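## Task

Take the TBS-labelled bottle from the table and stand it upright in the free slot of the refrigerator, matching the spacing of the bottles already there, then close the fridge's glass door. The other bottles and the fridge itself must stay where they are. The glass beaker on the table must remain upright; a hard squeeze or knock on it, or letting it drop more than a few centimetres, means failure.

## Robot and tools

Robot: two 6-joint arms with parallel grippers, left_arm and right_arm. Base poses in the scene frame: left_arm at (-0.007, +0.354, +0.021) m, yaw quat_wxyz (+1.000, 0, 0, +0.010); right_arm at (-0.025, -0.444, +0.021) m, quat_wxyz (+1.000, 0, 0, -0.015).

Frame: the scene frame has its origin at table-top height, halfway between the nominal bases; +x points out over the table, +y toward left_arm, +z up. Arm names do not match image left/right. Reported gripper positions (metres) and orientations (quat_wxyz) are in this frame and may be a few centimetres off, worse when reaching far.

A row (used by execute_actions and move) is always 14 numbers: 7 for left_arm then 7 for right_arm, even if one arm is idle. Each arm's 7 are absolute joint target angles in radians, in this fixed order: shoulder (-2.304 to 2.304), elbow (-4.224 to 0.061), wrist roll (-6.283 to 6.283), forearm roll (-6.283 to 6.283), waist (-6.283 to 6.283), wrist pitch (-2.164 to 2.164), then the gripper opening on a -1 (closed) to +1 (fully open) scale. Use this order, not the base-to-tip order. Real joint ends may differ by up to 0.010 rad; a target beyond an end by more than that, and further out than the current angle, is refused; smaller overshoots are clipped and reported as joint sent to its limit. To keep an arm or gripper still, resend its current Joint targets angle and its present tool command (0 is a real command, not 'no change').

Tools:
- execute_actions(actions, cameras): actions is a list of actions; each action is up to 15 rows, one per 1/30 s step; a short action repeats its last row to fill 15 steps. An empty list returns the full state and all cameras. cameras: list of names, ["all"], or []; an unknown name invalidates the call.
- move(target, speed, blend, opening_speed, blocking, cameras): target is one 14-number row or a list of up to 15 rows (waypoints), all absolute joint angles plus openings. Joints interpolate together, so the hand traces a curve, not a line, and nothing is avoided. speed is rad/s for the joint with farthest to travel, 0.01 to 3.14, default 0.5, single or per waypoint. blend (rad) rounds corners between waypoints; 0 stops at each. opening_speed (0.2 or more per second on the -1..1 scale) ramps the fingers. blocking=false returns after about 0.5 s while motion continues; a new move replaces a running one. The whole list must fit in 10 s. The result adds a move: line: done, off_target (resting more than 0.01 rad from target), moving, held, or fault; limits=held means steps were withheld.
- wait(seconds 0 to 10, cameras): lets time pass holding the last commands.
- stop(cameras): brakes a running move.
- zoom_image(camera, region [x0,y0,x1,y1] pixels, at most 504 by 504): magnifies part of the newest picture from cam_head_left, cam_head_right, cam_high, cam_low, cam_left_wrist or cam_right_wrist.
- clear_fault(arm, cameras): clears a reported torque fault on left_arm or right_arm.
- finished_scene(scene): ends scene 1 or 2 permanently; the goal must hold without the robot.

Results: Joint positions and Joint velocities give each arm's six joints in row order plus the finger-pad gap (m; 0.084 fully open). Joint targets show what joints are currently driven toward. grip_measured is the finger opening on the command scale; to hold something, command clearly below it (further below squeezes harder, up to about 24 N per pad). end_effector_position is the point between closed pads, about 2 cm behind the fingertips; fingers extend along gripper +z and close along its y axis. Joint torques are noisy, offset readings, positive toward larger angles. Wrist depth gives a 7x7 grid of distances in mm (172 to 3000) per wrist camera; '-' means no reading; glass is transparent to it. joint command not followed means the inter-arm clearance check altered targets. Camera calibration lines give K, distortion and T_world_to_cam for projecting scene points.

Motion limits: at most 3.14 rad/s per joint, each step's target within 0.637 rad of the measured angle, gripper speed capped near 1 m/s.

Avoid: touching the beaker or toppling it; disturbing other bottles or shifting the fridge; dropping the bottle or releasing it while moving; slamming the door; fast contacts or pressing far past a contact point; arms colliding or one gripper closing on the other's fingers (can fail the scene); anything leaving the table. Contact torque at a joint's load limit (shoulder and waist 53.4, elbow 44.5, forearm roll 24, wrist pitch 14.4, wrist roll 15.8 N m, held weight included) or a motor pinned at its limit for 1 s causes a torque fault that stops the arm until clear_fault. Holding loads or stretching out heats motors; at 80 °C the arm brakes for 30 s or more. Loose objects may occasionally get nudged by outside pushes. Time passes while you think, so plan compact calls.

Each tool is called after "Request:" as name(argument=value, ...), one argument or row to a line, values as JSON.

## Session

Request:
execute_actions(
  actions=[],
)

Scene clock: 0.00 s.
left_arm: end_effector_position=(+0.3351, -0.0951, +0.2771) grip_measured=+1.00 end_effector_quat_wxyz=(-0.399, +0.513, +0.724, +0.232) | right_arm: end_effector_position=(+0.3608, -0.6883, +0.2616) grip_measured=+1.00 end_effector_quat_wxyz=(-0.114, +0.468, +0.871, -0.096)
Joint names: [shoulder, elbow, wrist roll, forearm roll, waist, wrist pitch]
Joint positions: left_arm=[-1.054 -1.923 -2.923 0.139 -0.999 -1.819 0.084] | right_arm=[-0.361 -0.994 -2.445 -0.241 -0.436 -0.884 0.084]
Joint velocities: within noise
Joint torques (N m): no reading
Motor temperatures (°C): left_arm=[26 27 30 24 24 26] | right_arm=[25 27 29 26 25 28]
Wrist depth (mm): cam_left_wrist=[- 567 566 - - - - / - 620 595 1074 1043 1013 968 / - 899 635 879 855 762 776 / 785 764 673 699 711 696 678 / 678 663 648 633 621 607 599 / 585 574 562 550 540 532 522 / 522 513 502 494 486 481 473] | cam_right_wrist=[494 470 448 429 410 393 379 / 489 465 442 424 406 390 377 / 481 458 437 418 400 386 373 / 476 453 432 414 397 382 371 / 471 448 429 410 393 379 366 / 464 443 422 404 390 376 363 / 459 437 417 401 386 371 360]
Joint targets: left_arm=[-1.054 -1.923 -2.923 0.139 -0.999 -1.819] | right_arm=[-0.361 -0.994 -2.445 -0.241 -0.436 -0.884]
Tool commands: left_gripper/opening=+1.0 right_gripper/opening=+1.0

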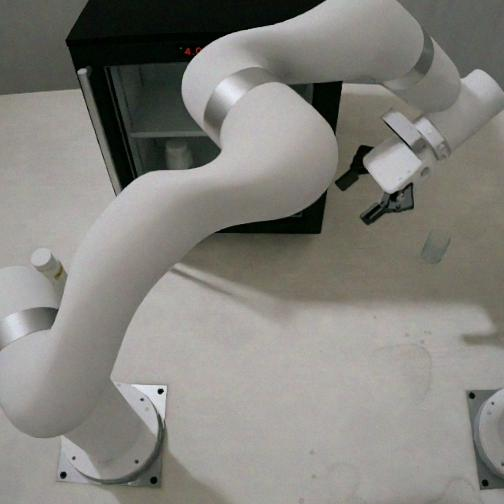

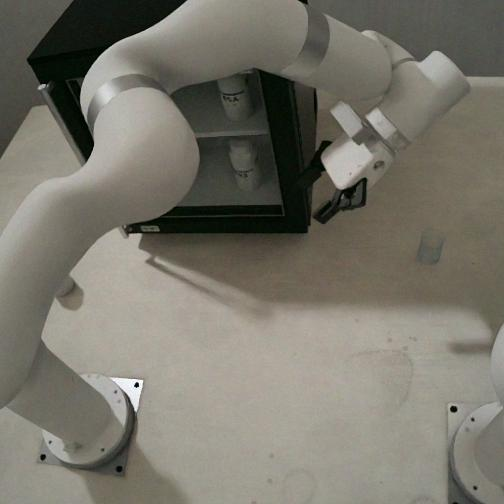

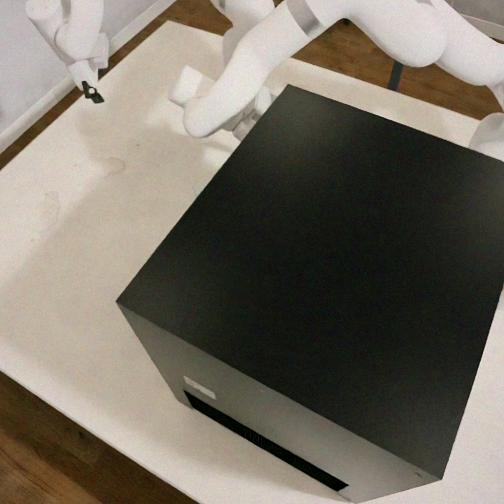

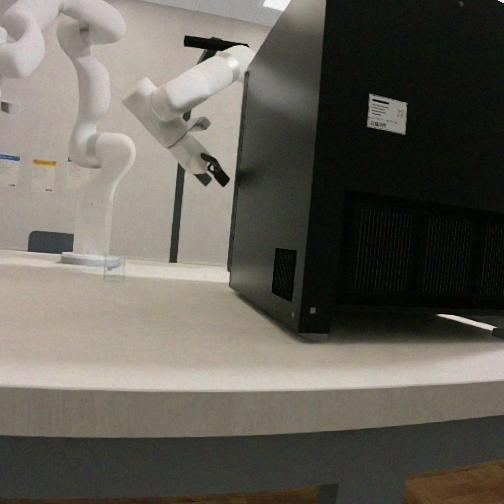

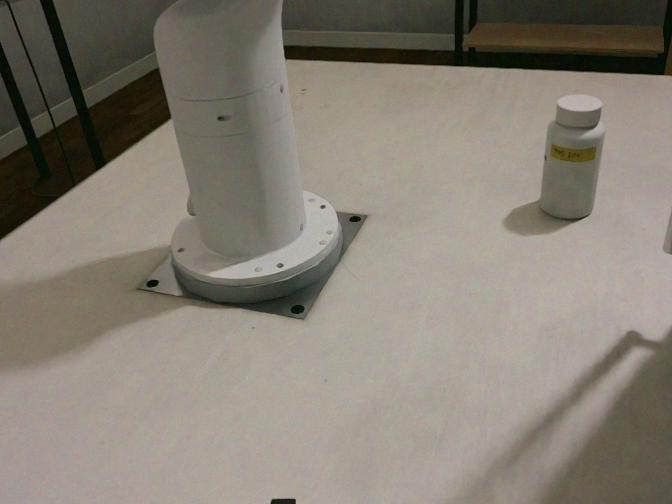

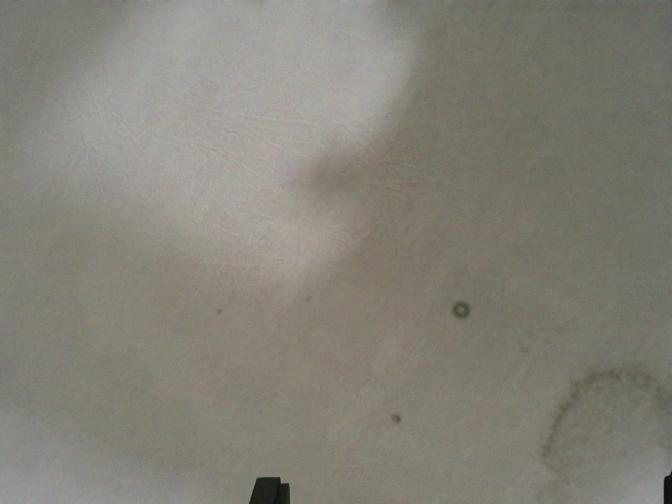

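Request:
move(
  target=[
    [-0.1,-1.5,-2.923,0,-0.999,-1.6,1,-0.361,-0.994,-2.445,-0.241,-0.436,-0.884,1],
    [0.3,-1.2,-1.5708,0,0.5,-1.5,1,-0.361,-0.994,-2.445,-0.241,-0.436,-0.884,1],
  ],
  speed=0.9,
  blend=0.2,
  cameras=["cam_head_left","cam_head_right","cam_left_wrist"],
)

Scene clock: 35.60 s.
left_arm: end_effector_position=(+0.2713, +0.5136, +0.6329) grip_measured=+1.00 end_effector_quat_wxyz=(+0.000, +0.501, +0.865, +0.000) | right_arm: end_effector_position=(+0.3610, -0.6882, +0.2618) grip_measured=+1.00 end_effector_quat_wxyz=(-0.114, +0.468, +0.871, -0.096)
Joint names: [shoulder, elbow, wrist roll, forearm roll, waist, wrist pitch]
Joint positions: left_arm=[0.3 -1.2 -1.571 0 0.5 -1.5 0.084] | right_arm=[-0.361 -0.994 -2.445 -0.241 -0.436 -0.884 0.084]
Joint torques (N m): left_arm=[20.74 -10.92 1.01 -1.26 10.07 3.48] | right_arm=[37.99 -19.92 -1.35 5.66 7.88 -2.61]
Wrist depth (mm): cam_left_wrist=[775 771 769 766 765 765 763 / 774 772 771 771 770 769 765 / 771 772 771 771 766 768 768 / 743 771 769 766 768 764 764 / 509 737 772 767 765 765 762 / 566 766 766 765 765 764 762 / 770 762 761 764 768 765 762] | cam_right_wrist=[496 470 449 428 408 393 378 / 487 464 440 424 406 390 376 / 480 458 437 419 400 387 373 / 476 454 432 414 398 383 370 / 469 447 428 409 392 380 367 / 464 443 423 404 390 377 362 / 460 438 418 401 385 372 360]
Joint targets: left_arm=[0.300 -1.200 -1.571 0.000 0.500 -1.500] | right_arm=[-0.361 -0.994 -2.445 -0.241 -0.436 -0.884]
move: done
camera_calibration:
cam_left_wrist: T_world_to_cam=[[0.876155, 0.48181, -0.0145763, -0.440842], [0.481338, -0.876116, -0.0270858, 0.403021], [-0.0258208, 0.0167152, -0.999527, 0.76366], [0, 0, 0, 1]] pos_world=[0.211975, 0.552731, 0.767788]
Images, in order (width x height): cam_head_left 504x504, cam_head_right 504x504, cam_left_wrist 672x504.

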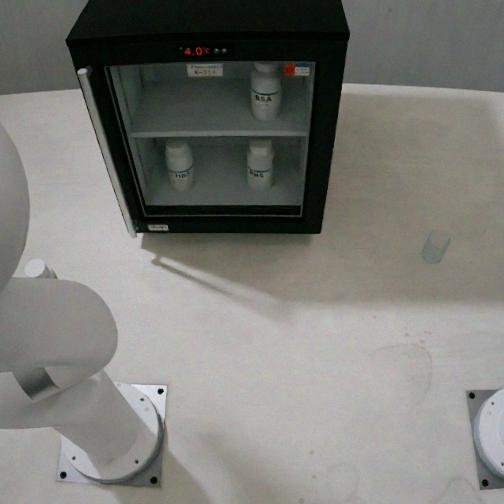

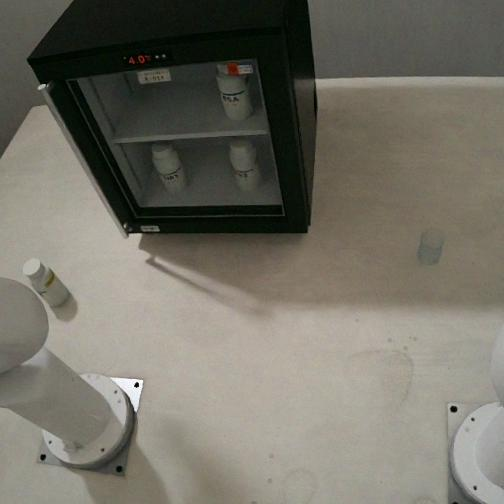

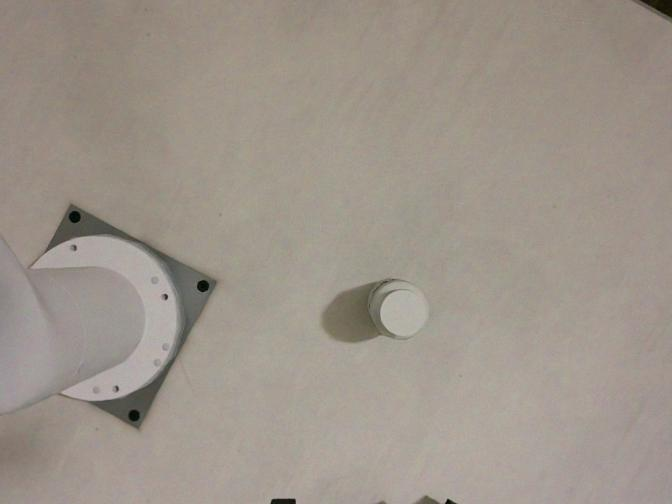

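Request:
zoom_image(
  camera="cam_head_left",
  region=[50, 20, 360, 260],
)

Request:
zoom_image(
  camera="cam_head_right",
  region=[20, 30, 330, 270],
)

Scaled by 1.626 from the camera's 504x504 image, which has a finer 720x720 frame.

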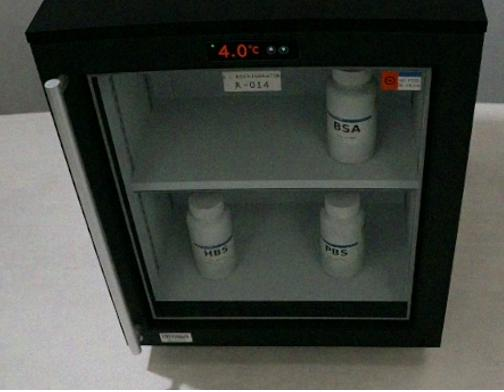

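Scaled by 1.626 from the camera's 504x504 image, which has a finer 720x720 frame.

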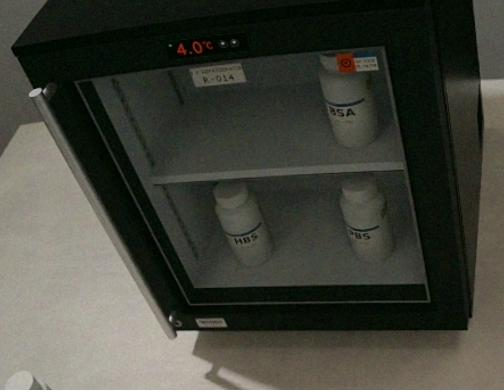

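Request:
move(
  target=[0.036,-1.352,-3.128,0,-0.006,-1.388,1,-0.361,-0.994,-2.445,-0.241,-0.436,-0.884,1],
  speed=0.8,
  cameras=["cam_head_left","cam_head_right","cam_left_wrist"],
)

Scene clock: 65.67 s.
left_arm: end_effector_position=(+0.4254, +0.3606, +0.6006) grip_measured=+1.00 end_effector_quat_wxyz=(+0.000, +0.000, +1.000, +0.000) | right_arm: end_effector_position=(+0.3610, -0.6882, +0.2618) grip_measured=+1.00 end_effector_quat_wxyz=(-0.114, +0.468, +0.871, -0.096)
Joint names: [shoulder, elbow, wrist roll, forearm roll, waist, wrist pitch]
Joint positions: left_arm=[0.036 -1.352 -3.128 0 -0.006 -1.388 0.084] | right_arm=[-0.361 -0.994 -2.445 -0.241 -0.436 -0.884 0.084]
Joint torques (N m): left_arm=[8.07 -27.9 -0.84 -0.79 -9.84 3.25] | right_arm=[36.27 -20.7 -1.31 5.26 8.79 -2.66]
Wrist depth (mm): cam_left_wrist=[739 742 739 741 738 735 733 / 743 739 741 735 734 735 734 / 741 739 739 739 734 732 732 / 735 740 738 732 737 733 730 / 739 737 737 735 731 730 728 / 647 647 646 - 732 731 728 / 559 609 557 231 240 727 728] | cam_right_wrist=[495 470 450 429 408 392 379 / 488 465 444 423 405 390 378 / 482 458 437 417 400 387 373 / 477 454 433 414 397 383 371 / 471 447 428 409 393 380 366 / 463 443 422 404 391 377 363 / 460 439 416 400 386 371 360]
Joint targets: left_arm=[0.036 -1.352 -3.128 0.000 -0.006 -1.388] | right_arm=[-0.361 -0.994 -2.445 -0.241 -0.436 -0.884]
move: done
camera_calibration:
cam_left_wrist: T_world_to_cam=[[0.0168861, 0.999751, -0.0146019, -0.323826], [0.999485, -0.0172766, -0.02704, -0.336305], [-0.0272855, -0.0141377, -0.999528, 0.749665], [0, 0, 0, 1]] pos_world=[0.362055, 0.328534, 0.735489]
Images, in order (width x height): cam_head_left 504x504, cam_head_right 504x504, cam_left_wrist 672x504.

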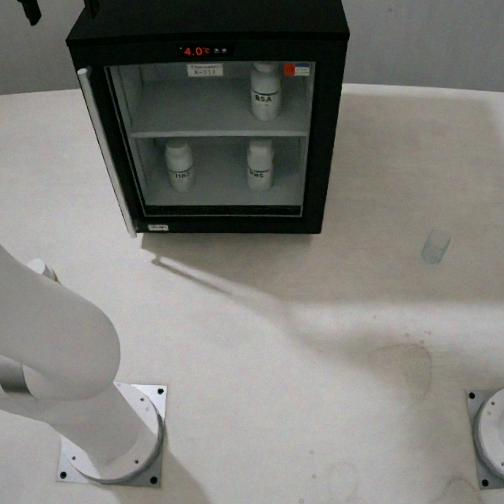

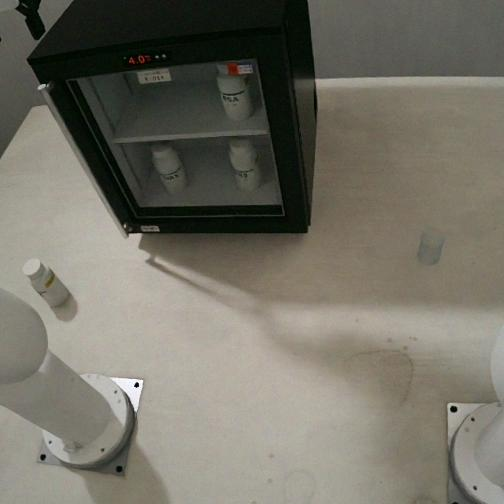

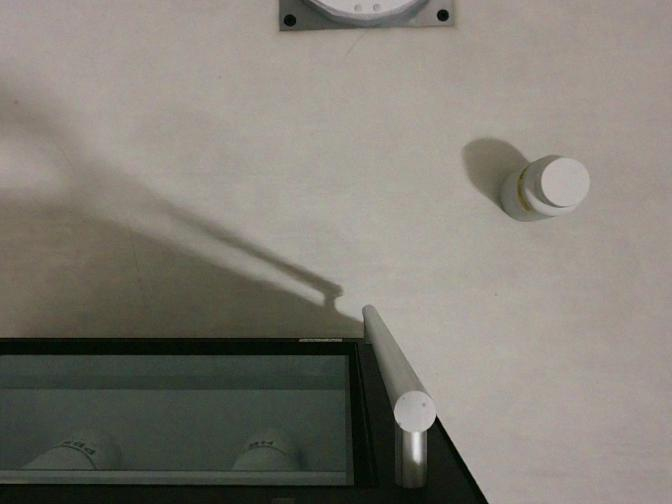

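Request:
move(
  target=[
    [0.08,-1.1,-3.14,0,-0.018,-1.18,1,-0.361,-0.994,-2.445,-0.241,-0.436,-0.884,1],
    [0.08,-1.1,-3.14,0,-0.018,-1.18,-0.8,-0.361,-0.994,-2.445,-0.241,-0.436,-0.884,1],
  ],
  speed=0.3,
  opening_speed=1.5,
  cameras=["cam_left_wrist","cam_head_right"],
)

Scene clock: 84.90 s.
left_arm: end_effector_position=(+0.4132, +0.3551, +0.5059) grip_measured=-0.62 end_effector_quat_wxyz=(+0.000, +0.000, +1.000, +0.000) | right_arm: end_effector_position=(+0.3610, -0.6882, +0.2618) grip_measured=+1.00 end_effector_quat_wxyz=(-0.114, +0.468, +0.871, -0.096)
Joint names: [shoulder, elbow, wrist roll, forearm roll, waist, wrist pitch]
Joint positions: left_arm=[0.08 -1.1 -3.14 0 -0.018 -1.18 0.017] | right_arm=[-0.361 -0.994 -2.445 -0.241 -0.436 -0.884 0.084]
Joint torques (N m): left_arm=[31.1 -14.81 -0.82 10.72 16.16 0.41] | right_arm=[38.84 -20.66 -1.39 5.65 5.83 -2.68]
Wrist depth (mm): cam_left_wrist=[647 646 643 644 642 642 639 / 649 646 643 641 640 637 636 / 645 644 643 644 640 638 534 / 647 644 641 640 639 638 634 / 642 644 641 638 639 636 634 / 555 556 555 554 638 637 633 / 552 549 549 - 262 637 636] | cam_right_wrist=[496 469 448 429 411 392 378 / 488 464 442 422 406 390 377 / 482 458 438 418 400 386 374 / 476 455 434 413 397 382 370 / 469 448 428 410 392 380 366 / 463 442 422 405 390 376 363 / 461 438 416 402 386 372 360]
Joint targets: left_arm=[0.080 -1.100 -3.140 0.000 -0.018 -1.180] | right_arm=[-0.361 -0.994 -2.445 -0.241 -0.436 -0.884]
move: done
camera_calibration:
cam_left_wrist: T_world_to_cam=[[0.0170847, 0.999742, -0.0150004, -0.319315], [0.999487, -0.0174829, -0.0268309, -0.326832], [-0.0270862, -0.0145344, -0.999527, 0.654758], [0, 0, 0, 1]] pos_world=[0.349855, 0.323035, 0.640889]
Images, in order (width x height): cam_head_right 504x504, cam_left_wrist 672x504.

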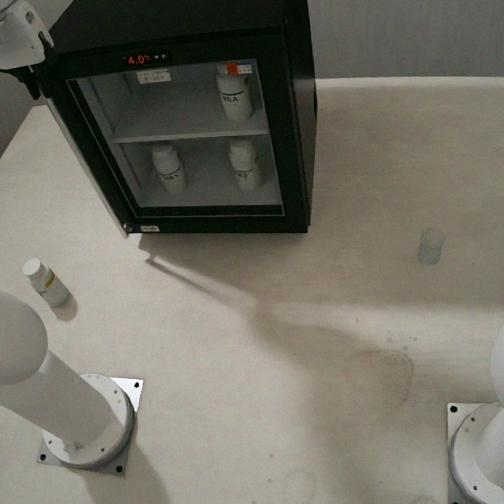

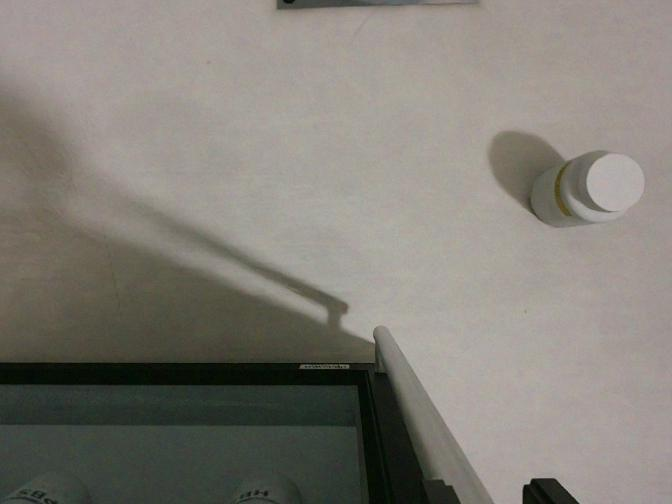

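Request:
move(
  target=[
    [0.234,-0.966,-3.311,0,-0.05,-1.2,-1,-0.361,-0.994,-2.445,-0.241,-0.436,-0.884,1],
    [0.4505,-0.8125,-3.641,0,-0.17,-1.263,-1,-0.361,-0.994,-2.445,-0.241,-0.436,-0.884,1],
  ],
  speed=0.2,
  blend=0.03,
  cameras=["cam_left_wrist","cam_head_right"],
)

Scene clock: 91.03 s.
left_arm: end_effector_position=(+0.2722, +0.3123, +0.5059) grip_measured=-0.67 end_effector_quat_wxyz=(+0.001, -0.174, +0.985, +0.000) | right_arm: end_effector_position=(+0.3610, -0.6882, +0.2618) grip_measured=+1.00 end_effector_quat_wxyz=(-0.114, +0.468, +0.871, -0.096)
Joint names: [shoulder, elbow, wrist roll, forearm roll, waist, wrist pitch]
Joint positions: left_arm=[0.45 -0.813 -3.641 0 -0.17 -1.261 0.014] | right_arm=[-0.361 -0.994 -2.445 -0.241 -0.436 -0.884 0.084]
Joint torques (N m): left_arm=[12.73 6.43 -0.76 10.47 -0.91 -15.65] | right_arm=[37.45 -19.92 -1.19 5.65 7.16 -2.31]
Wrist depth (mm): cam_left_wrist=[646 644 644 644 608 432 364 / 647 643 645 642 610 567 636 / 646 645 641 642 638 637 636 / 644 645 643 640 637 638 634 / 647 643 642 641 638 637 635 / 556 556 552 553 637 640 633 / 584 641 638 - 288 636 631] | cam_right_wrist=[494 471 449 429 410 394 378 / 488 463 443 422 406 389 377 / 481 459 437 418 401 388 373 / 476 453 433 413 398 383 370 / 470 448 428 410 392 379 367 / 463 443 422 405 391 377 361 / 461 438 417 401 386 372 361]
Joint targets: left_arm=[0.451 -0.812 -3.641 0.000 -0.170 -1.263] | right_arm=[-0.361 -0.994 -2.445 -0.241 -0.436 -0.884]
move: done
camera_calibration:
cam_left_wrist: T_world_to_cam=[[-0.325992, 0.945243, -0.0156728, -0.163367], [0.945181, 0.325547, -0.0255224, -0.2797], [-0.0190227, -0.0231337, -0.999551, 0.650785], [0, 0, 0, 1]] pos_world=[0.223491, 0.260532, 0.640794]
Images, in order (width x height): cam_head_right 504x504, cam_left_wrist 672x504.

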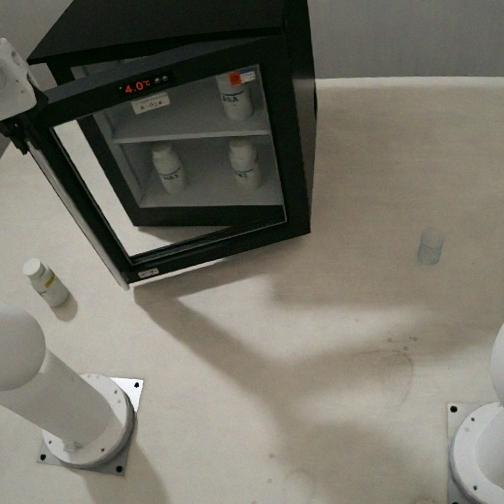

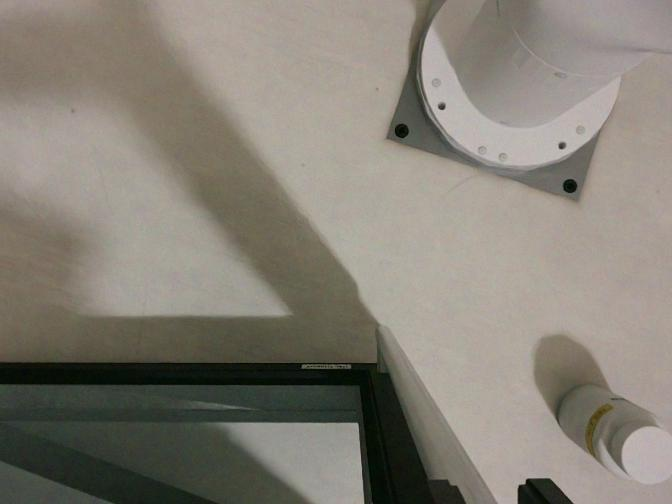

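Request:
move(
  target=[
    [0.641,-0.707,-4.265,0,-0.532,-1.348,-1,-0.361,-0.994,-2.445,-0.241,-0.436,-0.884,1],
    [0.6207,-0.7175,-5.036,0,-1.042,-1.338,-1,-0.361,-0.994,-2.445,-0.241,-0.436,-0.884,1],
    [0.4057,-0.8413,-5.613,0,-1.357,-1.247,-1,-0.361,-0.994,-2.445,-0.241,-0.436,-0.884,1],
    [0.1287,-1.055,-5.986,0,-1.468,-1.1837,-1,-0.361,-0.994,-2.445,-0.241,-0.436,-0.884,1],
  ],
  speed=0.4,
  blend=0.03,
  cameras=["cam_left_wrist","cam_head_right","cam_head_left"],
)

Scene clock: 95.03 s.
left_arm: end_effector_position=(+0.2469, +0.2987, +0.5067) grip_measured=-0.67 end_effector_quat_wxyz=(-0.018, -0.198, +0.980, +0.007) | right_arm: end_effector_position=(+0.3610, -0.6882, +0.2618) grip_measured=+1.00 end_effector_quat_wxyz=(-0.114, +0.468, +0.871, -0.096)
Joint names: [shoulder, elbow, wrist roll, forearm roll, waist, wrist pitch]
Joint positions: left_arm=[0.485 -0.793 -3.755 -0.002 -0.235 -1.317 0.015] | right_arm=[-0.361 -0.994 -2.445 -0.241 -0.436 -0.884 0.084]
Joint torques (N m): left_arm=[4.48 -20.07 0.26 8.49 1.14 -24.1] | right_arm=[37.1 -19.92 -1.35 5.55 9.02 -2.53]
Wrist depth (mm): cam_left_wrist=[650 652 653 654 652 402 364 / 650 649 650 650 619 440 369 / 644 646 646 644 644 613 645 / 640 643 638 643 644 642 646 / 637 640 639 640 643 640 642 / 556 552 550 550 637 637 636 / 630 631 633 - 635 636 634] | cam_right_wrist=[496 471 448 429 410 393 379 / 488 465 443 423 405 390 376 / 479 459 437 419 400 386 374 / 476 452 434 415 397 383 371 / 470 447 428 410 392 379 366 / 462 443 423 405 390 376 362 / 460 438 416 401 386 372 361]
Joint targets: left_arm=[0.485 -0.793 -3.755 0.001 -0.235 -1.335] | right_arm=[-0.361 -0.994 -2.445 -0.241 -0.436 -0.884]
Tool commands: left_gripper/opening=-1.0 right_gripper/opening=+1.0
TORQUE FAULT: the external load on the wrist pitch of the left arm reached its load limit, and that arm stopped. The contact can be on any part of that arm beyond that joint, not only on its tool. A torque fault puts only its own arm into a fault stop. That arm's remaining commands of this call were not run. The hold on the wrist pitch of that arm was moved back by the arm itself, up to 3 degrees, as the stop began. That arm is still stopped at the end of this call. While its stop runs, that arm, its gripper or tool too, takes no new command.
CLEAR FAULT: the left arm stays stopped (state 4) until you call clear_fault(arm="left_arm").
End effector pose when the fault began: left_arm: position (+0.2557, +0.2977, +0.5066), quat_wxyz (-0.002, -0.197, +0.980, +0.001)
Joint positions when the fault began: left_arm=[0.485 -0.793 -3.753 0.001 -0.234 -1.282 0.015]
move: fault (left_arm); path passed 0 of 4 targets; left_arm: the wrist roll is farthest, 2.231 rad from its target
camera_calibration:
cam_left_wrist: T_world_to_cam=[[-0.372248, 0.928114, 0.00603965, -0.153179], [0.92631, 0.371917, -0.060231, -0.242884], [-0.0581475, -0.0168263, -0.998166, 0.657886], [0, 0, 0, 1]] pos_world=[0.20622, 0.24357, 0.642976]
Images, in order (width x height): cam_head_left 504x504, cam_head_right 504x504, cam_left_wrist 672x504.

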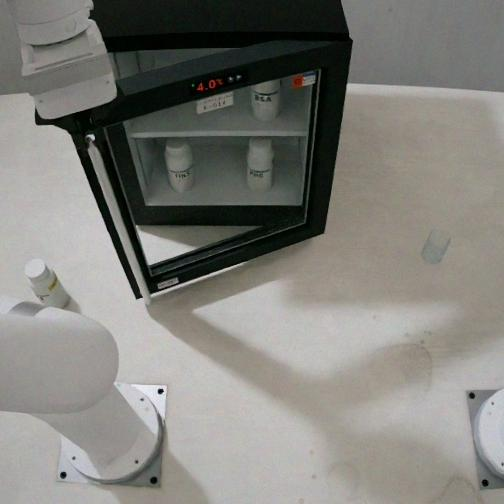

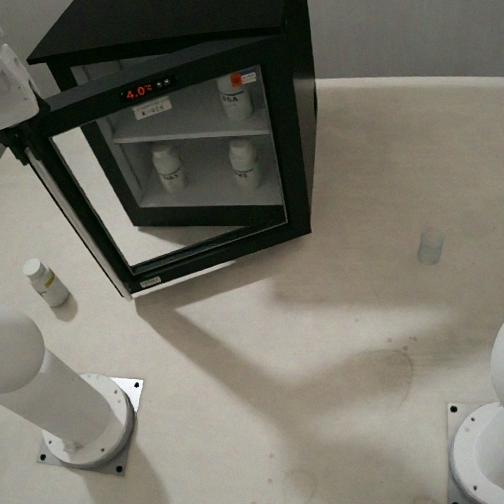

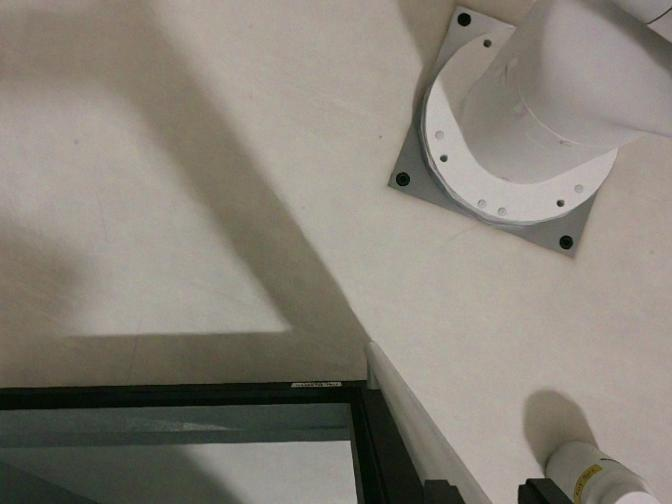

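Request:
clear_fault(
  arm="left_arm",
)

Request:
execute_actions(
  actions=[
    [[0.485,-0.793,-3.755,0.0,-0.235,-1.31,-0.5,-0.361,-0.994,-2.445,-0.241,-0.436,-0.884,1]],
    [[0.485,-0.793,-3.755,0.0,-0.235,-1.31,-0.3,-0.361,-0.994,-2.445,-0.241,-0.436,-0.884,1]],
  ],
  cameras=["cam_left_wrist","cam_head_left","cam_low"],
)

Scene clock: 102.47 s.
left_arm: end_effector_position=(+0.2469, +0.2986, +0.5067) grip_measured=-0.67 end_effector_quat_wxyz=(-0.018, -0.198, +0.980, +0.007) | right_arm: end_effector_position=(+0.3610, -0.6882, +0.2618) grip_measured=+1.00 end_effector_quat_wxyz=(-0.114, +0.468, +0.871, -0.096)
Joint names: [shoulder, elbow, wrist roll, forearm roll, waist, wrist pitch]
Joint positions: left_arm=[0.485 -0.793 -3.755 -0.002 -0.235 -1.317 0.015] | right_arm=[-0.361 -0.994 -2.445 -0.241 -0.436 -0.884 0.084]
Joint torques (N m): left_arm=[4.05 -20.29 0.24 8.35 1 -23.85] | right_arm=[38.28 -19.77 -1.23 5.48 7.2 -2.63]
Wrist depth (mm): cam_left_wrist=[651 650 654 652 653 403 365 / 645 648 648 648 620 441 369 / 644 644 644 645 646 613 648 / 640 641 640 642 644 646 643 / 640 640 643 640 640 641 640 / 558 550 549 552 638 640 637 / 631 633 633 - 633 634 635] | cam_right_wrist=[495 471 448 427 409 394 379 / 489 466 444 422 406 390 377 / 481 458 437 419 400 386 373 / 476 454 432 414 396 381 369 / 470 448 428 409 393 379 366 / 462 443 423 406 389 378 363 / 460 438 418 401 386 373 361]
Joint targets: left_arm=[0.485 -0.793 -3.755 -0.002 -0.235 -1.317] | right_arm=[-0.361 -0.994 -2.445 -0.241 -0.436 -0.884]
Tool commands: left_gripper/opening=-1.0 right_gripper/opening=+1.0
TORQUE FAULT, CONTINUED: the left arm's stop, for the torque fault of the wrist pitch that an earlier result reported, is over. The call counts as one of the actions that you can send in this scene. The hold on the wrist pitch of that arm was moved back by the arm itself, up to 3 degrees, as the stop began. That arm's target is now where it stood when the stop ended, not its last command. That arm keeps its grip as last carried out and accepts commands again: back off and push less far.
CLEAR FAULT: your call cleared the left arm's torque fault. If a joint's load stays at its limit, that arm stops again at once.

Scene clock: 103.67 s.
left_arm: end_effector_position=(+0.2488, +0.2987, +0.5066) grip_measured=-0.32 end_effector_quat_wxyz=(-0.015, -0.198, +0.980, +0.006) | right_arm: end_effector_position=(+0.3610, -0.6882, +0.2618) grip_measured=+1.00 end_effector_quat_wxyz=(-0.114, +0.468, +0.871, -0.096)
Joint names: [shoulder, elbow, wrist roll, forearm roll, waist, wrist pitch]
Joint positions: left_arm=[0.485 -0.793 -3.755 0 -0.235 -1.31 0.03] | right_arm=[-0.361 -0.994 -2.445 -0.241 -0.436 -0.884 0.084]
Joint torques (N m): left_arm=[-8.49 -28.16 0.5 -1.3 10.81 3.29] | right_arm=[35.88 -20.19 -1.24 5.45 7.36 -2.62]
Wrist depth (mm): cam_left_wrist=[650 650 650 649 651 402 358 / 647 646 646 647 614 443 371 / 644 641 648 647 644 614 647 / 641 643 641 643 641 643 643 / 637 640 641 640 641 640 641 / 636 634 637 637 636 638 638 / 548 550 631 637 637 634 634] | cam_right_wrist=[494 471 449 427 409 393 378 / 489 465 442 423 406 389 377 / 478 458 438 418 401 387 373 / 477 454 434 416 397 383 370 / 470 448 427 409 393 379 366 / 464 443 422 405 390 376 363 / 462 437 417 402 386 371 360]
Joint targets: left_arm=[0.485 -0.793 -3.755 0.000 -0.235 -1.310] | right_arm=[-0.361 -0.994 -2.445 -0.241 -0.436 -0.884]
camera_calibration:
cam_left_wrist: T_world_to_cam=[[-0.37219, 0.92815, 0.00344621, -0.151298], [0.926757, 0.37183, -0.0535177, -0.248145], [-0.0509539, -0.016725, -0.998561, 0.656204], [0, 0, 0, 1]] pos_world=[0.207095, 0.24367, 0.6425]
Images, in order (width x height): cam_head_left 504x504, cam_low 504x504, cam_left_wrist 672x504.

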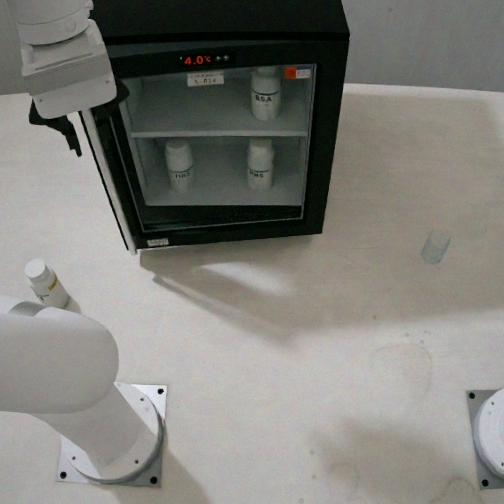

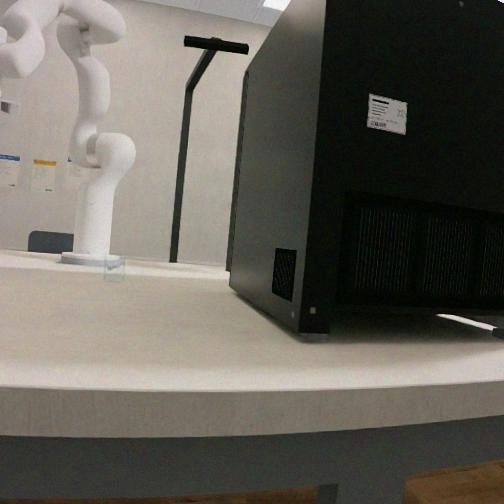

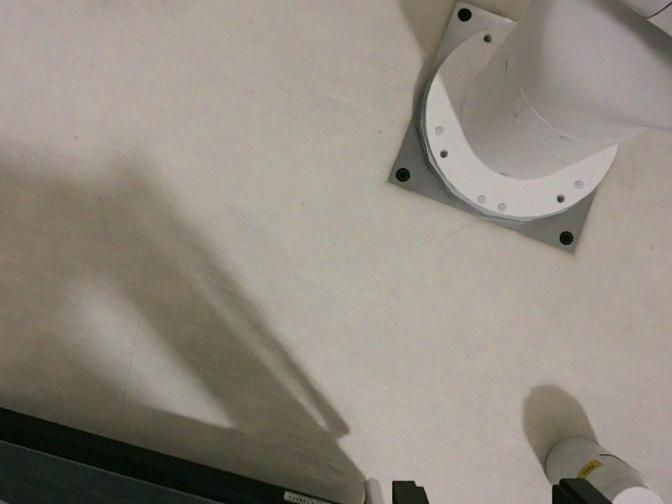

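Request:
move(
  target=[
    [0.55,-1.0,-3.6,0,-0.235,-1.45,1,0.1,-1.2,-2.8,-0.8,-0.3,-1.1,1],
    [0.3,-1.2,-1.57,0,1.0,-1.5,1,-0.2,-1.3,-3.5,-1.6,1.2,-1.25,1],
    [0.3,-1.2,-1.57,0,1.0,-1.5,1,-1.0195,-1.7187,-3.797,-1.8995,1.443,-1.3057,-0.1],
  ],
  speed=0.7,
  blend=[0.1,0.1,0],
  cameras=["cam_right_wrist","cam_head_left"],
)

Scene clock: 149.43 s.
left_arm: end_effector_position=(+0.1609, +0.6274, +0.6329) grip_measured=+1.00 end_effector_quat_wxyz=(+0.000, +0.272, +0.962, +0.000) | right_arm: end_effector_position=(+0.3816, +0.2426, +0.4956) grip_measured=+1.00 end_effector_quat_wxyz=(-0.131, +0.715, -0.052, +0.684)
Joint names: [shoulder, elbow, wrist roll, forearm roll, waist, wrist pitch]
Joint positions: left_arm=[0.3 -1.2 -1.57 0 1 -1.5 0.084] | right_arm=[-0.732 -1.572 -3.693 -1.794 1.358 -1.286 0.084]
Joint torques (N m): left_arm=[-2.18 -27.18 0.92 -0.18 11.19 -3.62] | right_arm=[48.65 -11.6 1.92 2.8 -7.47 1.16]
Wrist depth (mm): cam_left_wrist=[768 776 774 770 770 769 1728 / 771 768 768 768 765 763 1728 / 775 776 766 769 767 765 768 / 740 765 771 767 765 767 762 / 510 737 767 767 765 765 763 / 562 770 764 765 767 769 763 / 767 767 770 768 764 763 765] | cam_right_wrist=[1519 1493 1458 1455 1428 1408 1388 / 1523 1516 1490 1465 1449 1420 1391 / 1533 1513 1496 1483 1474 1428 364 / 1546 1533 1503 501 279 185 181 / 1564 229 201 192 188 186 182 / 202 198 196 193 190 187 185 / 203 201 198 204 204 - 195]
Joint targets: left_arm=[0.300 -1.200 -1.570 0.000 1.000 -1.500] | right_arm=[-0.732 -1.572 -3.693 -1.794 1.358 -1.286]
Tool commands: left_gripper/opening=+1.0 right_gripper/opening=+1.0
move: held (right_arm; a check stopped the path); path passed 2 of 3 targets; target 3's new numbers were not sent; limits=held; right_arm: the shoulder is farthest, 0.288 rad from its target
joint command not followed: on one or more control steps a check withheld the commanded joint targets of the right arm, and it was not sent them on those steps.
cause: the commanded joint targets, or the way to them, would bring a part of the robot too close to another arm (a part of this arm just beyond the wrist pitch and a part of the left arm just beyond the shoulder, at the place that arm is still heading or pushing toward).
camera_calibration:
cam_right_wrist: T_world_to_cam=[[0.0952049, -0.957681, -0.271629, 0.358519], [-0.0721687, 0.26551, -0.961403, 0.503802], [0.992838, 0.111133, -0.0438368, -0.252705], [0, 0, 0, 1]] pos_world=[0.253121, 0.237666, 0.570663]
Images, in order (width x height): cam_head_left 504x504, cam_right_wrist 672x504.

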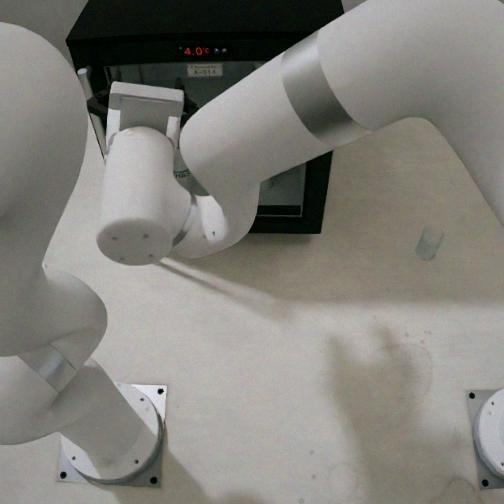

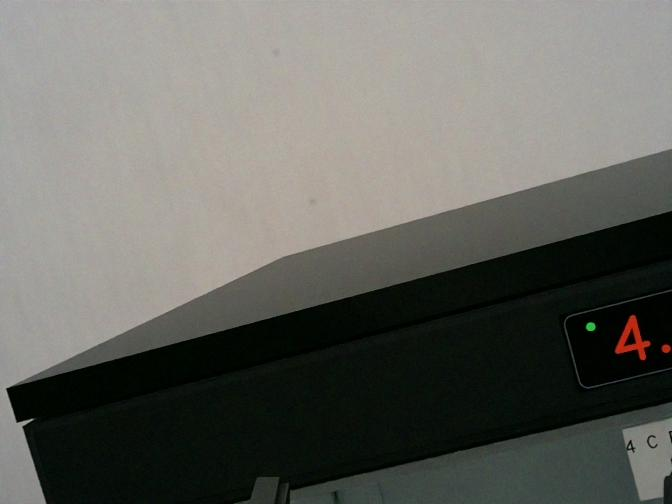

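Request:
move(
  target=[
    [-0.5,-1.3,-2.9,-0.7,1.309,-1.5,1,-0.732,-1.572,-3.693,-1.794,1.358,-1.286,1],
    [-1.2507,-1.2024,-3.108,-0.7658,1.309,-1.536,1,-0.732,-1.572,-3.693,-1.794,1.358,-1.286,1],
  ],
  speed=0.7,
  blend=0.1,
  cameras=["cam_left_wrist","cam_head_right"],
)

Request:
move(
  target=[
    [-1.2507,-1.2024,-3.108,-0.7658,1.309,-1.536,1,-0.732,-1.572,-3.693,-1.794,1.358,-1.286,-0.1],
    [-1.2507,-1.2024,-3.108,-0.7658,1.309,-1.536,1,-1.0195,-1.7187,-3.797,-1.8995,1.443,-1.3057,-0.1],
  ],
  speed=0.4,
  cameras=["cam_right_wrist","cam_head_left","cam_head_right"],
)

Scene clock: 167.20 s.
left_arm: end_effector_position=(+0.2351, +0.6278, +0.0753) grip_measured=+1.00 end_effector_quat_wxyz=(+0.353, +0.612, -0.354, +0.612) | right_arm: end_effector_position=(+0.3815, +0.2427, +0.4956) grip_measured=+1.00 end_effector_quat_wxyz=(-0.131, +0.715, -0.052, +0.684)
Joint names: [shoulder, elbow, wrist roll, forearm roll, waist, wrist pitch]
Joint positions: left_arm=[-1.251 -1.202 -3.108 -0.766 1.309 -1.536 0.084] | right_arm=[-0.732 -1.572 -3.693 -1.794 1.358 -1.286 0.084]
Joint torques (N m): left_arm=[32.74 1.58 -0.88 -1.88 11.16 -6.21] | right_arm=[23.85 -22.01 -1.23 3.61 7.52 0.96]
Wrist depth (mm): cam_left_wrist=[627 549 493 479 844 2923 2760 / 627 553 492 477 830 2911 2793 / 626 552 492 755 824 2911 2749 / 626 552 494 744 826 2960 2760 / 627 552 492 232 218 1184 1578 / 609 552 493 217 210 581 656 / 479 473 471 217 207 384 457] | cam_right_wrist=[1513 1471 1462 1455 1425 1408 1391 / 1526 1496 1477 1455 1440 1422 1402 / 1550 1523 1499 1480 1449 1431 361 / 1560 1539 1509 497 277 185 181 / 1571 228 201 192 188 186 182 / 202 199 196 193 190 188 185 / 203 201 197 205 204 - 196]
Joint targets: left_arm=[-1.251 -1.202 -3.108 -0.766 1.309 -1.536] | right_arm=[-0.732 -1.572 -3.693 -1.794 1.358 -1.286]
move: done
camera_calibration:
cam_left_wrist: T_world_to_cam=[[-0.858501, -0.512504, -0.0177334, 0.560044], [0.0292107, -0.014348, -0.99947, 0.143877], [0.511978, -0.858565, 0.0272884, 0.549234], [0, 0, 0, 1]] pos_world=[0.1954, 0.760643, 0.138744]
Images, in order (width x height): cam_head_right 504x504, cam_left_wrist 672x504.

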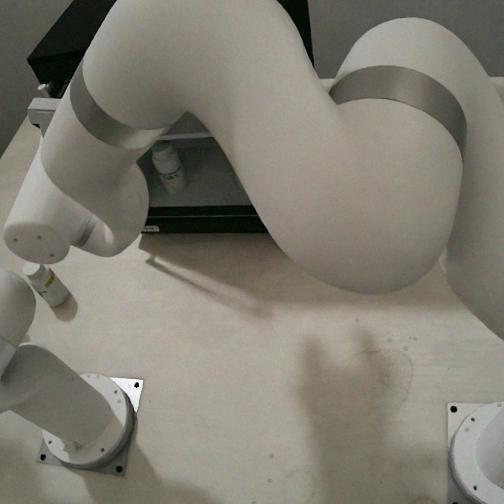

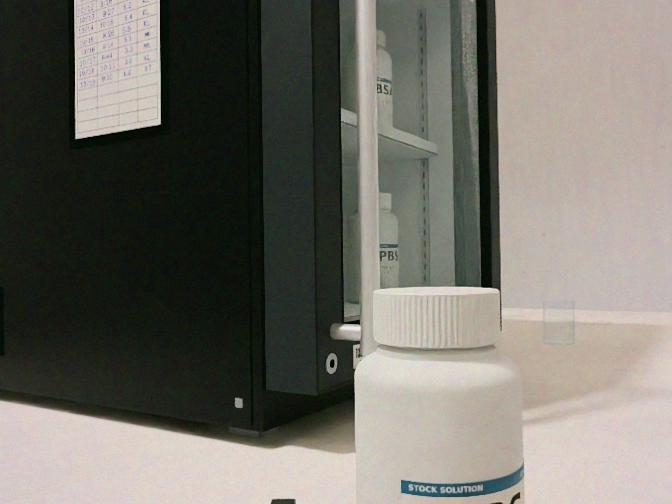

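Scene clock: 168.77 s.
left_arm: end_effector_position=(+0.2351, +0.6277, +0.0753) grip_measured=+1.00 end_effector_quat_wxyz=(+0.354, +0.612, -0.354, +0.612) | right_arm: end_effector_position=(+0.3640, +0.2778, +0.4501) grip_measured=-0.11 end_effector_quat_wxyz=(-0.116, +0.713, -0.001, +0.691)
Joint names: [shoulder, elbow, wrist roll, forearm roll, waist, wrist pitch]
Joint positions: left_arm=[-1.251 -1.202 -3.108 -0.766 1.309 -1.536 0.084] | right_arm=[-0.833 -1.624 -3.73 -1.831 1.388 -1.293 0.039]
Joint torques (N m): left_arm=[31.78 1.89 -0.87 -1.79 11.22 -5.97] | right_arm=[49.39 -9.92 1.76 2.89 -5.88 0.83]
Wrist depth (mm): cam_left_wrist=[626 550 493 480 843 2960 2738 / 627 550 491 476 827 2948 2816 / 627 554 493 757 831 2923 2706 / 626 551 492 743 832 2886 2760 / 626 552 492 231 218 1182 1564 / 606 551 493 216 210 581 661 / 476 474 471 216 207 384 458] | cam_right_wrist=[1593 1557 1519 1483 1452 1408 1397 / 1593 1564 1533 1487 1446 198 193 / 1607 220 213 208 203 199 194 / - 219 215 210 205 200 197 / - 219 215 224 449 440 432 / - - 217 306 456 446 436 / - - 187 250 462 449 440]
Joint targets: left_arm=[-1.251 -1.202 -3.108 -0.766 1.309 -1.536] | right_arm=[-0.833 -1.624 -3.730 -1.831 1.388 -1.293]
move: held (right_arm; a check stopped the path); path passed 1 of 2 targets; limits=held; right_arm: the shoulder is farthest, 0.186 rad from its target
joint command not followed: on one or more control steps a check withheld the commanded joint targets of the right arm, and it was not sent them on those steps.
cause: the commanded joint targets, or the way to them, would bring a part of the robot too close to another arm (a part of this arm just beyond the wrist pitch and a part of the left arm just beyond the shoulder, at the place that arm is still heading or pushing toward).
camera_calibration:
cam_right_wrist: T_world_to_cam=[[0.150707, -0.971797, -0.181378, 0.324652], [-0.0594893, 0.174226, -0.982907, 0.479863], [0.986787, 0.158921, -0.0315545, -0.257765], [0, 0, 0, 1]] pos_world=[0.233979, 0.272855, 0.522412]
Images, in order (width x height): cam_head_left 504x504, cam_head_right 504x504, cam_right_wrist 672x504.

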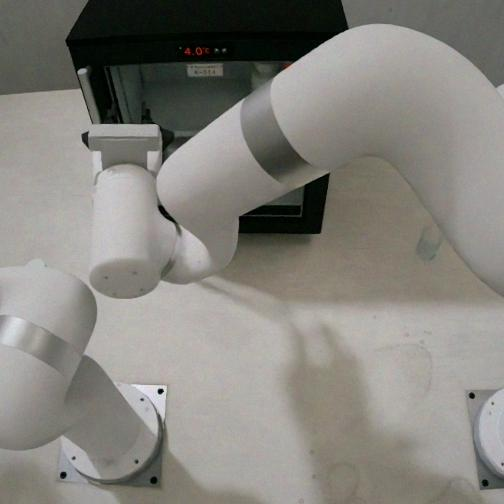

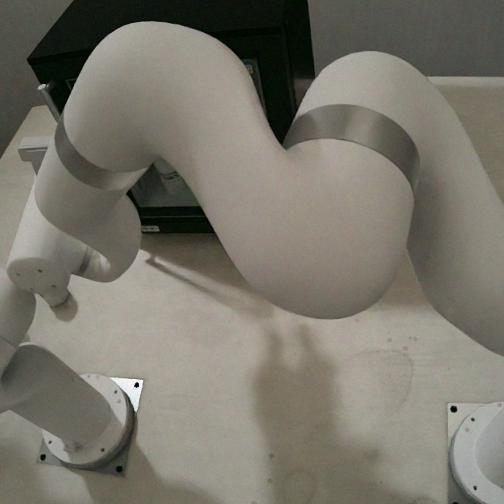

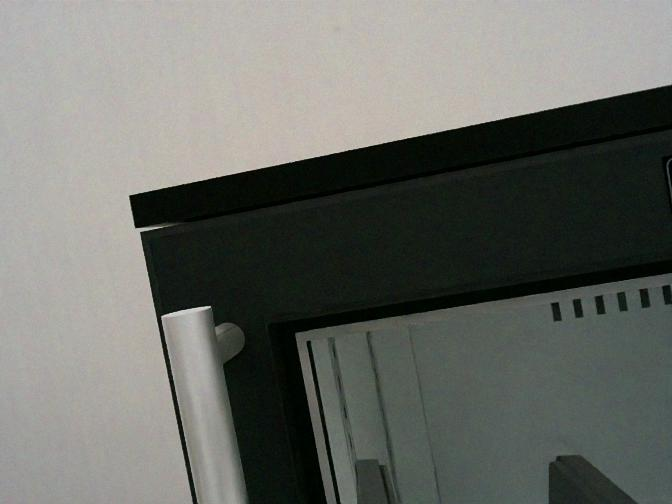

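Request:
move(
  target=[-1.2507,-1.2024,-3.108,-0.7658,1.309,-1.536,1,-0.8215,-1.3539,-3.525,-2.3126,1.3608,-1.1921,-0.1],
  speed=0.5,
  cameras=["cam_right_wrist","cam_left_wrist"],
)

Scene clock: 188.37 s.
left_arm: end_effector_position=(+0.2351, +0.6277, +0.0753) grip_measured=+1.00 end_effector_quat_wxyz=(+0.354, +0.612, -0.354, +0.612) | right_arm: end_effector_position=(+0.3308, +0.3025, +0.3601) grip_measured=-0.11 end_effector_quat_wxyz=(-0.201, +0.678, +0.201, +0.678)
Joint names: [shoulder, elbow, wrist roll, forearm roll, waist, wrist pitch]
Joint positions: left_arm=[-1.251 -1.202 -3.108 -0.766 1.309 -1.536 0.084] | right_arm=[-0.821 -1.354 -3.525 -2.312 1.361 -1.192 0.039]
Joint torques (N m): left_arm=[31.84 1.67 -0.84 -1.82 11.55 -5.1] | right_arm=[47.64 -8.88 1.62 -6.55 -6.49 0.8]
Wrist depth (mm): cam_left_wrist=[628 552 492 480 841 2874 2664 / 625 549 494 479 828 2935 2717 / 629 551 493 754 829 2948 2816 / 624 552 492 746 827 2923 2749 / 625 552 494 230 218 1192 1574 / 610 552 493 216 210 581 658 / 478 473 470 217 207 383 457] | cam_right_wrist=[2547 2257 2080 - 236 234 218 / 2547 2286 2093 - 235 248 331 / 2604 2264 2062 - 246 289 427 / 2614 2271 2087 - 247 289 427 / 2595 2302 2099 - 248 289 431 / 2604 2286 2112 - 249 289 429 / 2624 2257 2062 - 249 250 358]
Joint targets: left_arm=[-1.251 -1.202 -3.108 -0.766 1.309 -1.536] | right_arm=[-0.822 -1.354 -3.525 -2.313 1.361 -1.192]
move: done
camera_calibration:
cam_left_wrist: T_world_to_cam=[[-0.858505, -0.512506, -0.0175438, 0.559966], [0.0290987, -0.0145304, -0.999471, 0.143936], [0.51198, -0.858561, 0.0273877, 0.549134], [0, 0, 0, 1]] pos_world=[0.195399, 0.760542, 0.138644]
cam_right_wrist: T_world_to_cam=[[0.537738, -0.842997, -0.0139533, 0.110067], [-0.0185702, 0.00470322, -0.999816, 0.428939], [0.842907, 0.537898, -0.0131255, -0.305323], [0, 0, 0, 1]] pos_world=[0.206137, 0.255002, 0.426389]
Images, in order (width x height): cam_left_wrist 672x504, cam_right_wrist 672x504.

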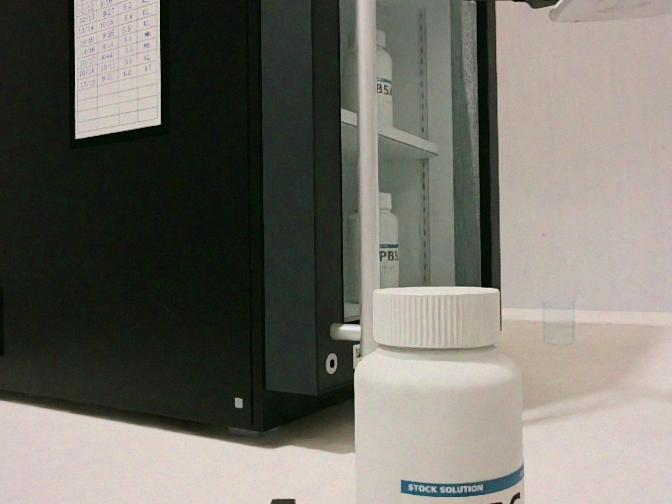

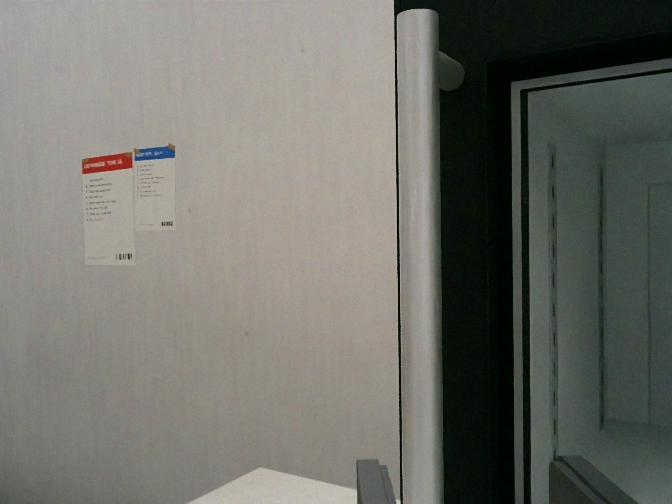

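Request:
move(
  target=[
    [-1.2507,-1.2024,-3.108,-0.7658,1.309,-1.536,1,-0.957,-1.6032,-3.58,-2.3595,1.2766,-1.0791,-0.1],
    [-1.2507,-1.2024,-3.108,-0.7658,1.309,-1.536,1,-0.957,-1.6032,-3.58,-2.3595,1.2766,-1.0791,-0.9],
  ],
  speed=0.15,
  opening_speed=1.0,
  cameras=["cam_right_wrist"],
)

Scene clock: 194.97 s.
left_arm: end_effector_position=(+0.2351, +0.6277, +0.0753) grip_measured=+1.00 end_effector_quat_wxyz=(+0.354, +0.612, -0.354, +0.612) | right_arm: end_effector_position=(+0.4023, +0.3483, +0.3600) grip_measured=-0.67 end_effector_quat_wxyz=(-0.201, +0.678, +0.201, +0.678)
Joint names: [shoulder, elbow, wrist roll, forearm roll, waist, wrist pitch]
Joint positions: left_arm=[-1.251 -1.202 -3.108 -0.766 1.309 -1.536 0.084] | right_arm=[-0.957 -1.603 -3.58 -2.36 1.276 -1.079 0.015]
Joint torques (N m): left_arm=[32 1.62 -0.89 -1.8 10.68 -3.85] | right_arm=[28.44 -21.69 -1.38 -6.4 7.08 0.7]
Wrist depth (mm): cam_left_wrist=[626 550 491 479 828 2935 510 / 628 549 491 477 827 2911 2706 / 625 552 493 756 823 2911 2782 / 626 552 493 743 829 2935 2771 / 624 550 493 230 218 1188 1553 / 607 553 492 216 210 582 656 / 477 475 471 216 207 384 456] | cam_right_wrist=[2474 2151 - - - - 204 / 2448 2158 - - - - 244 / 2474 2158 - - - - 244 / 2501 2206 - - - - 244 / 2501 2206 - - - - 243 / 2538 2185 - - - - 244 / 2510 2220 - - - - 243]
Joint targets: left_arm=[-1.251 -1.202 -3.108 -0.766 1.309 -1.536] | right_arm=[-0.957 -1.603 -3.580 -2.360 1.277 -1.079]
move: done
camera_calibration:
cam_right_wrist: T_world_to_cam=[[0.537741, -0.843001, -0.013555, 0.110089], [-0.0187785, 0.00409793, -0.999815, 0.430295], [0.842901, 0.537896, -0.0136266, -0.390148], [0, 0, 0, 1]] pos_world=[0.277737, 0.300901, 0.426391]
Images, in order (width x height): cam_right_wrist 672x504.

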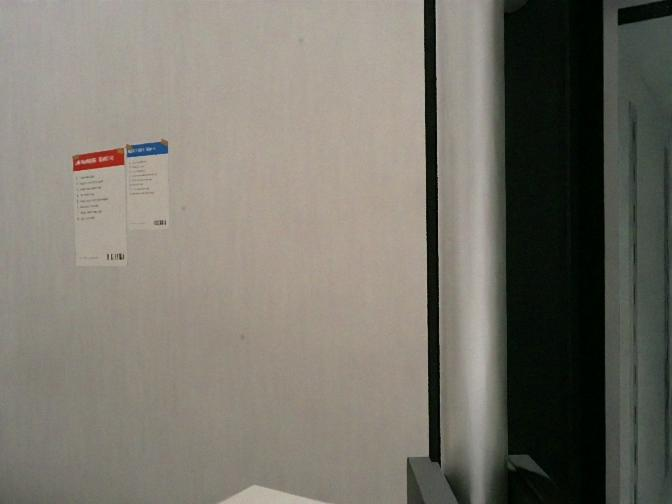

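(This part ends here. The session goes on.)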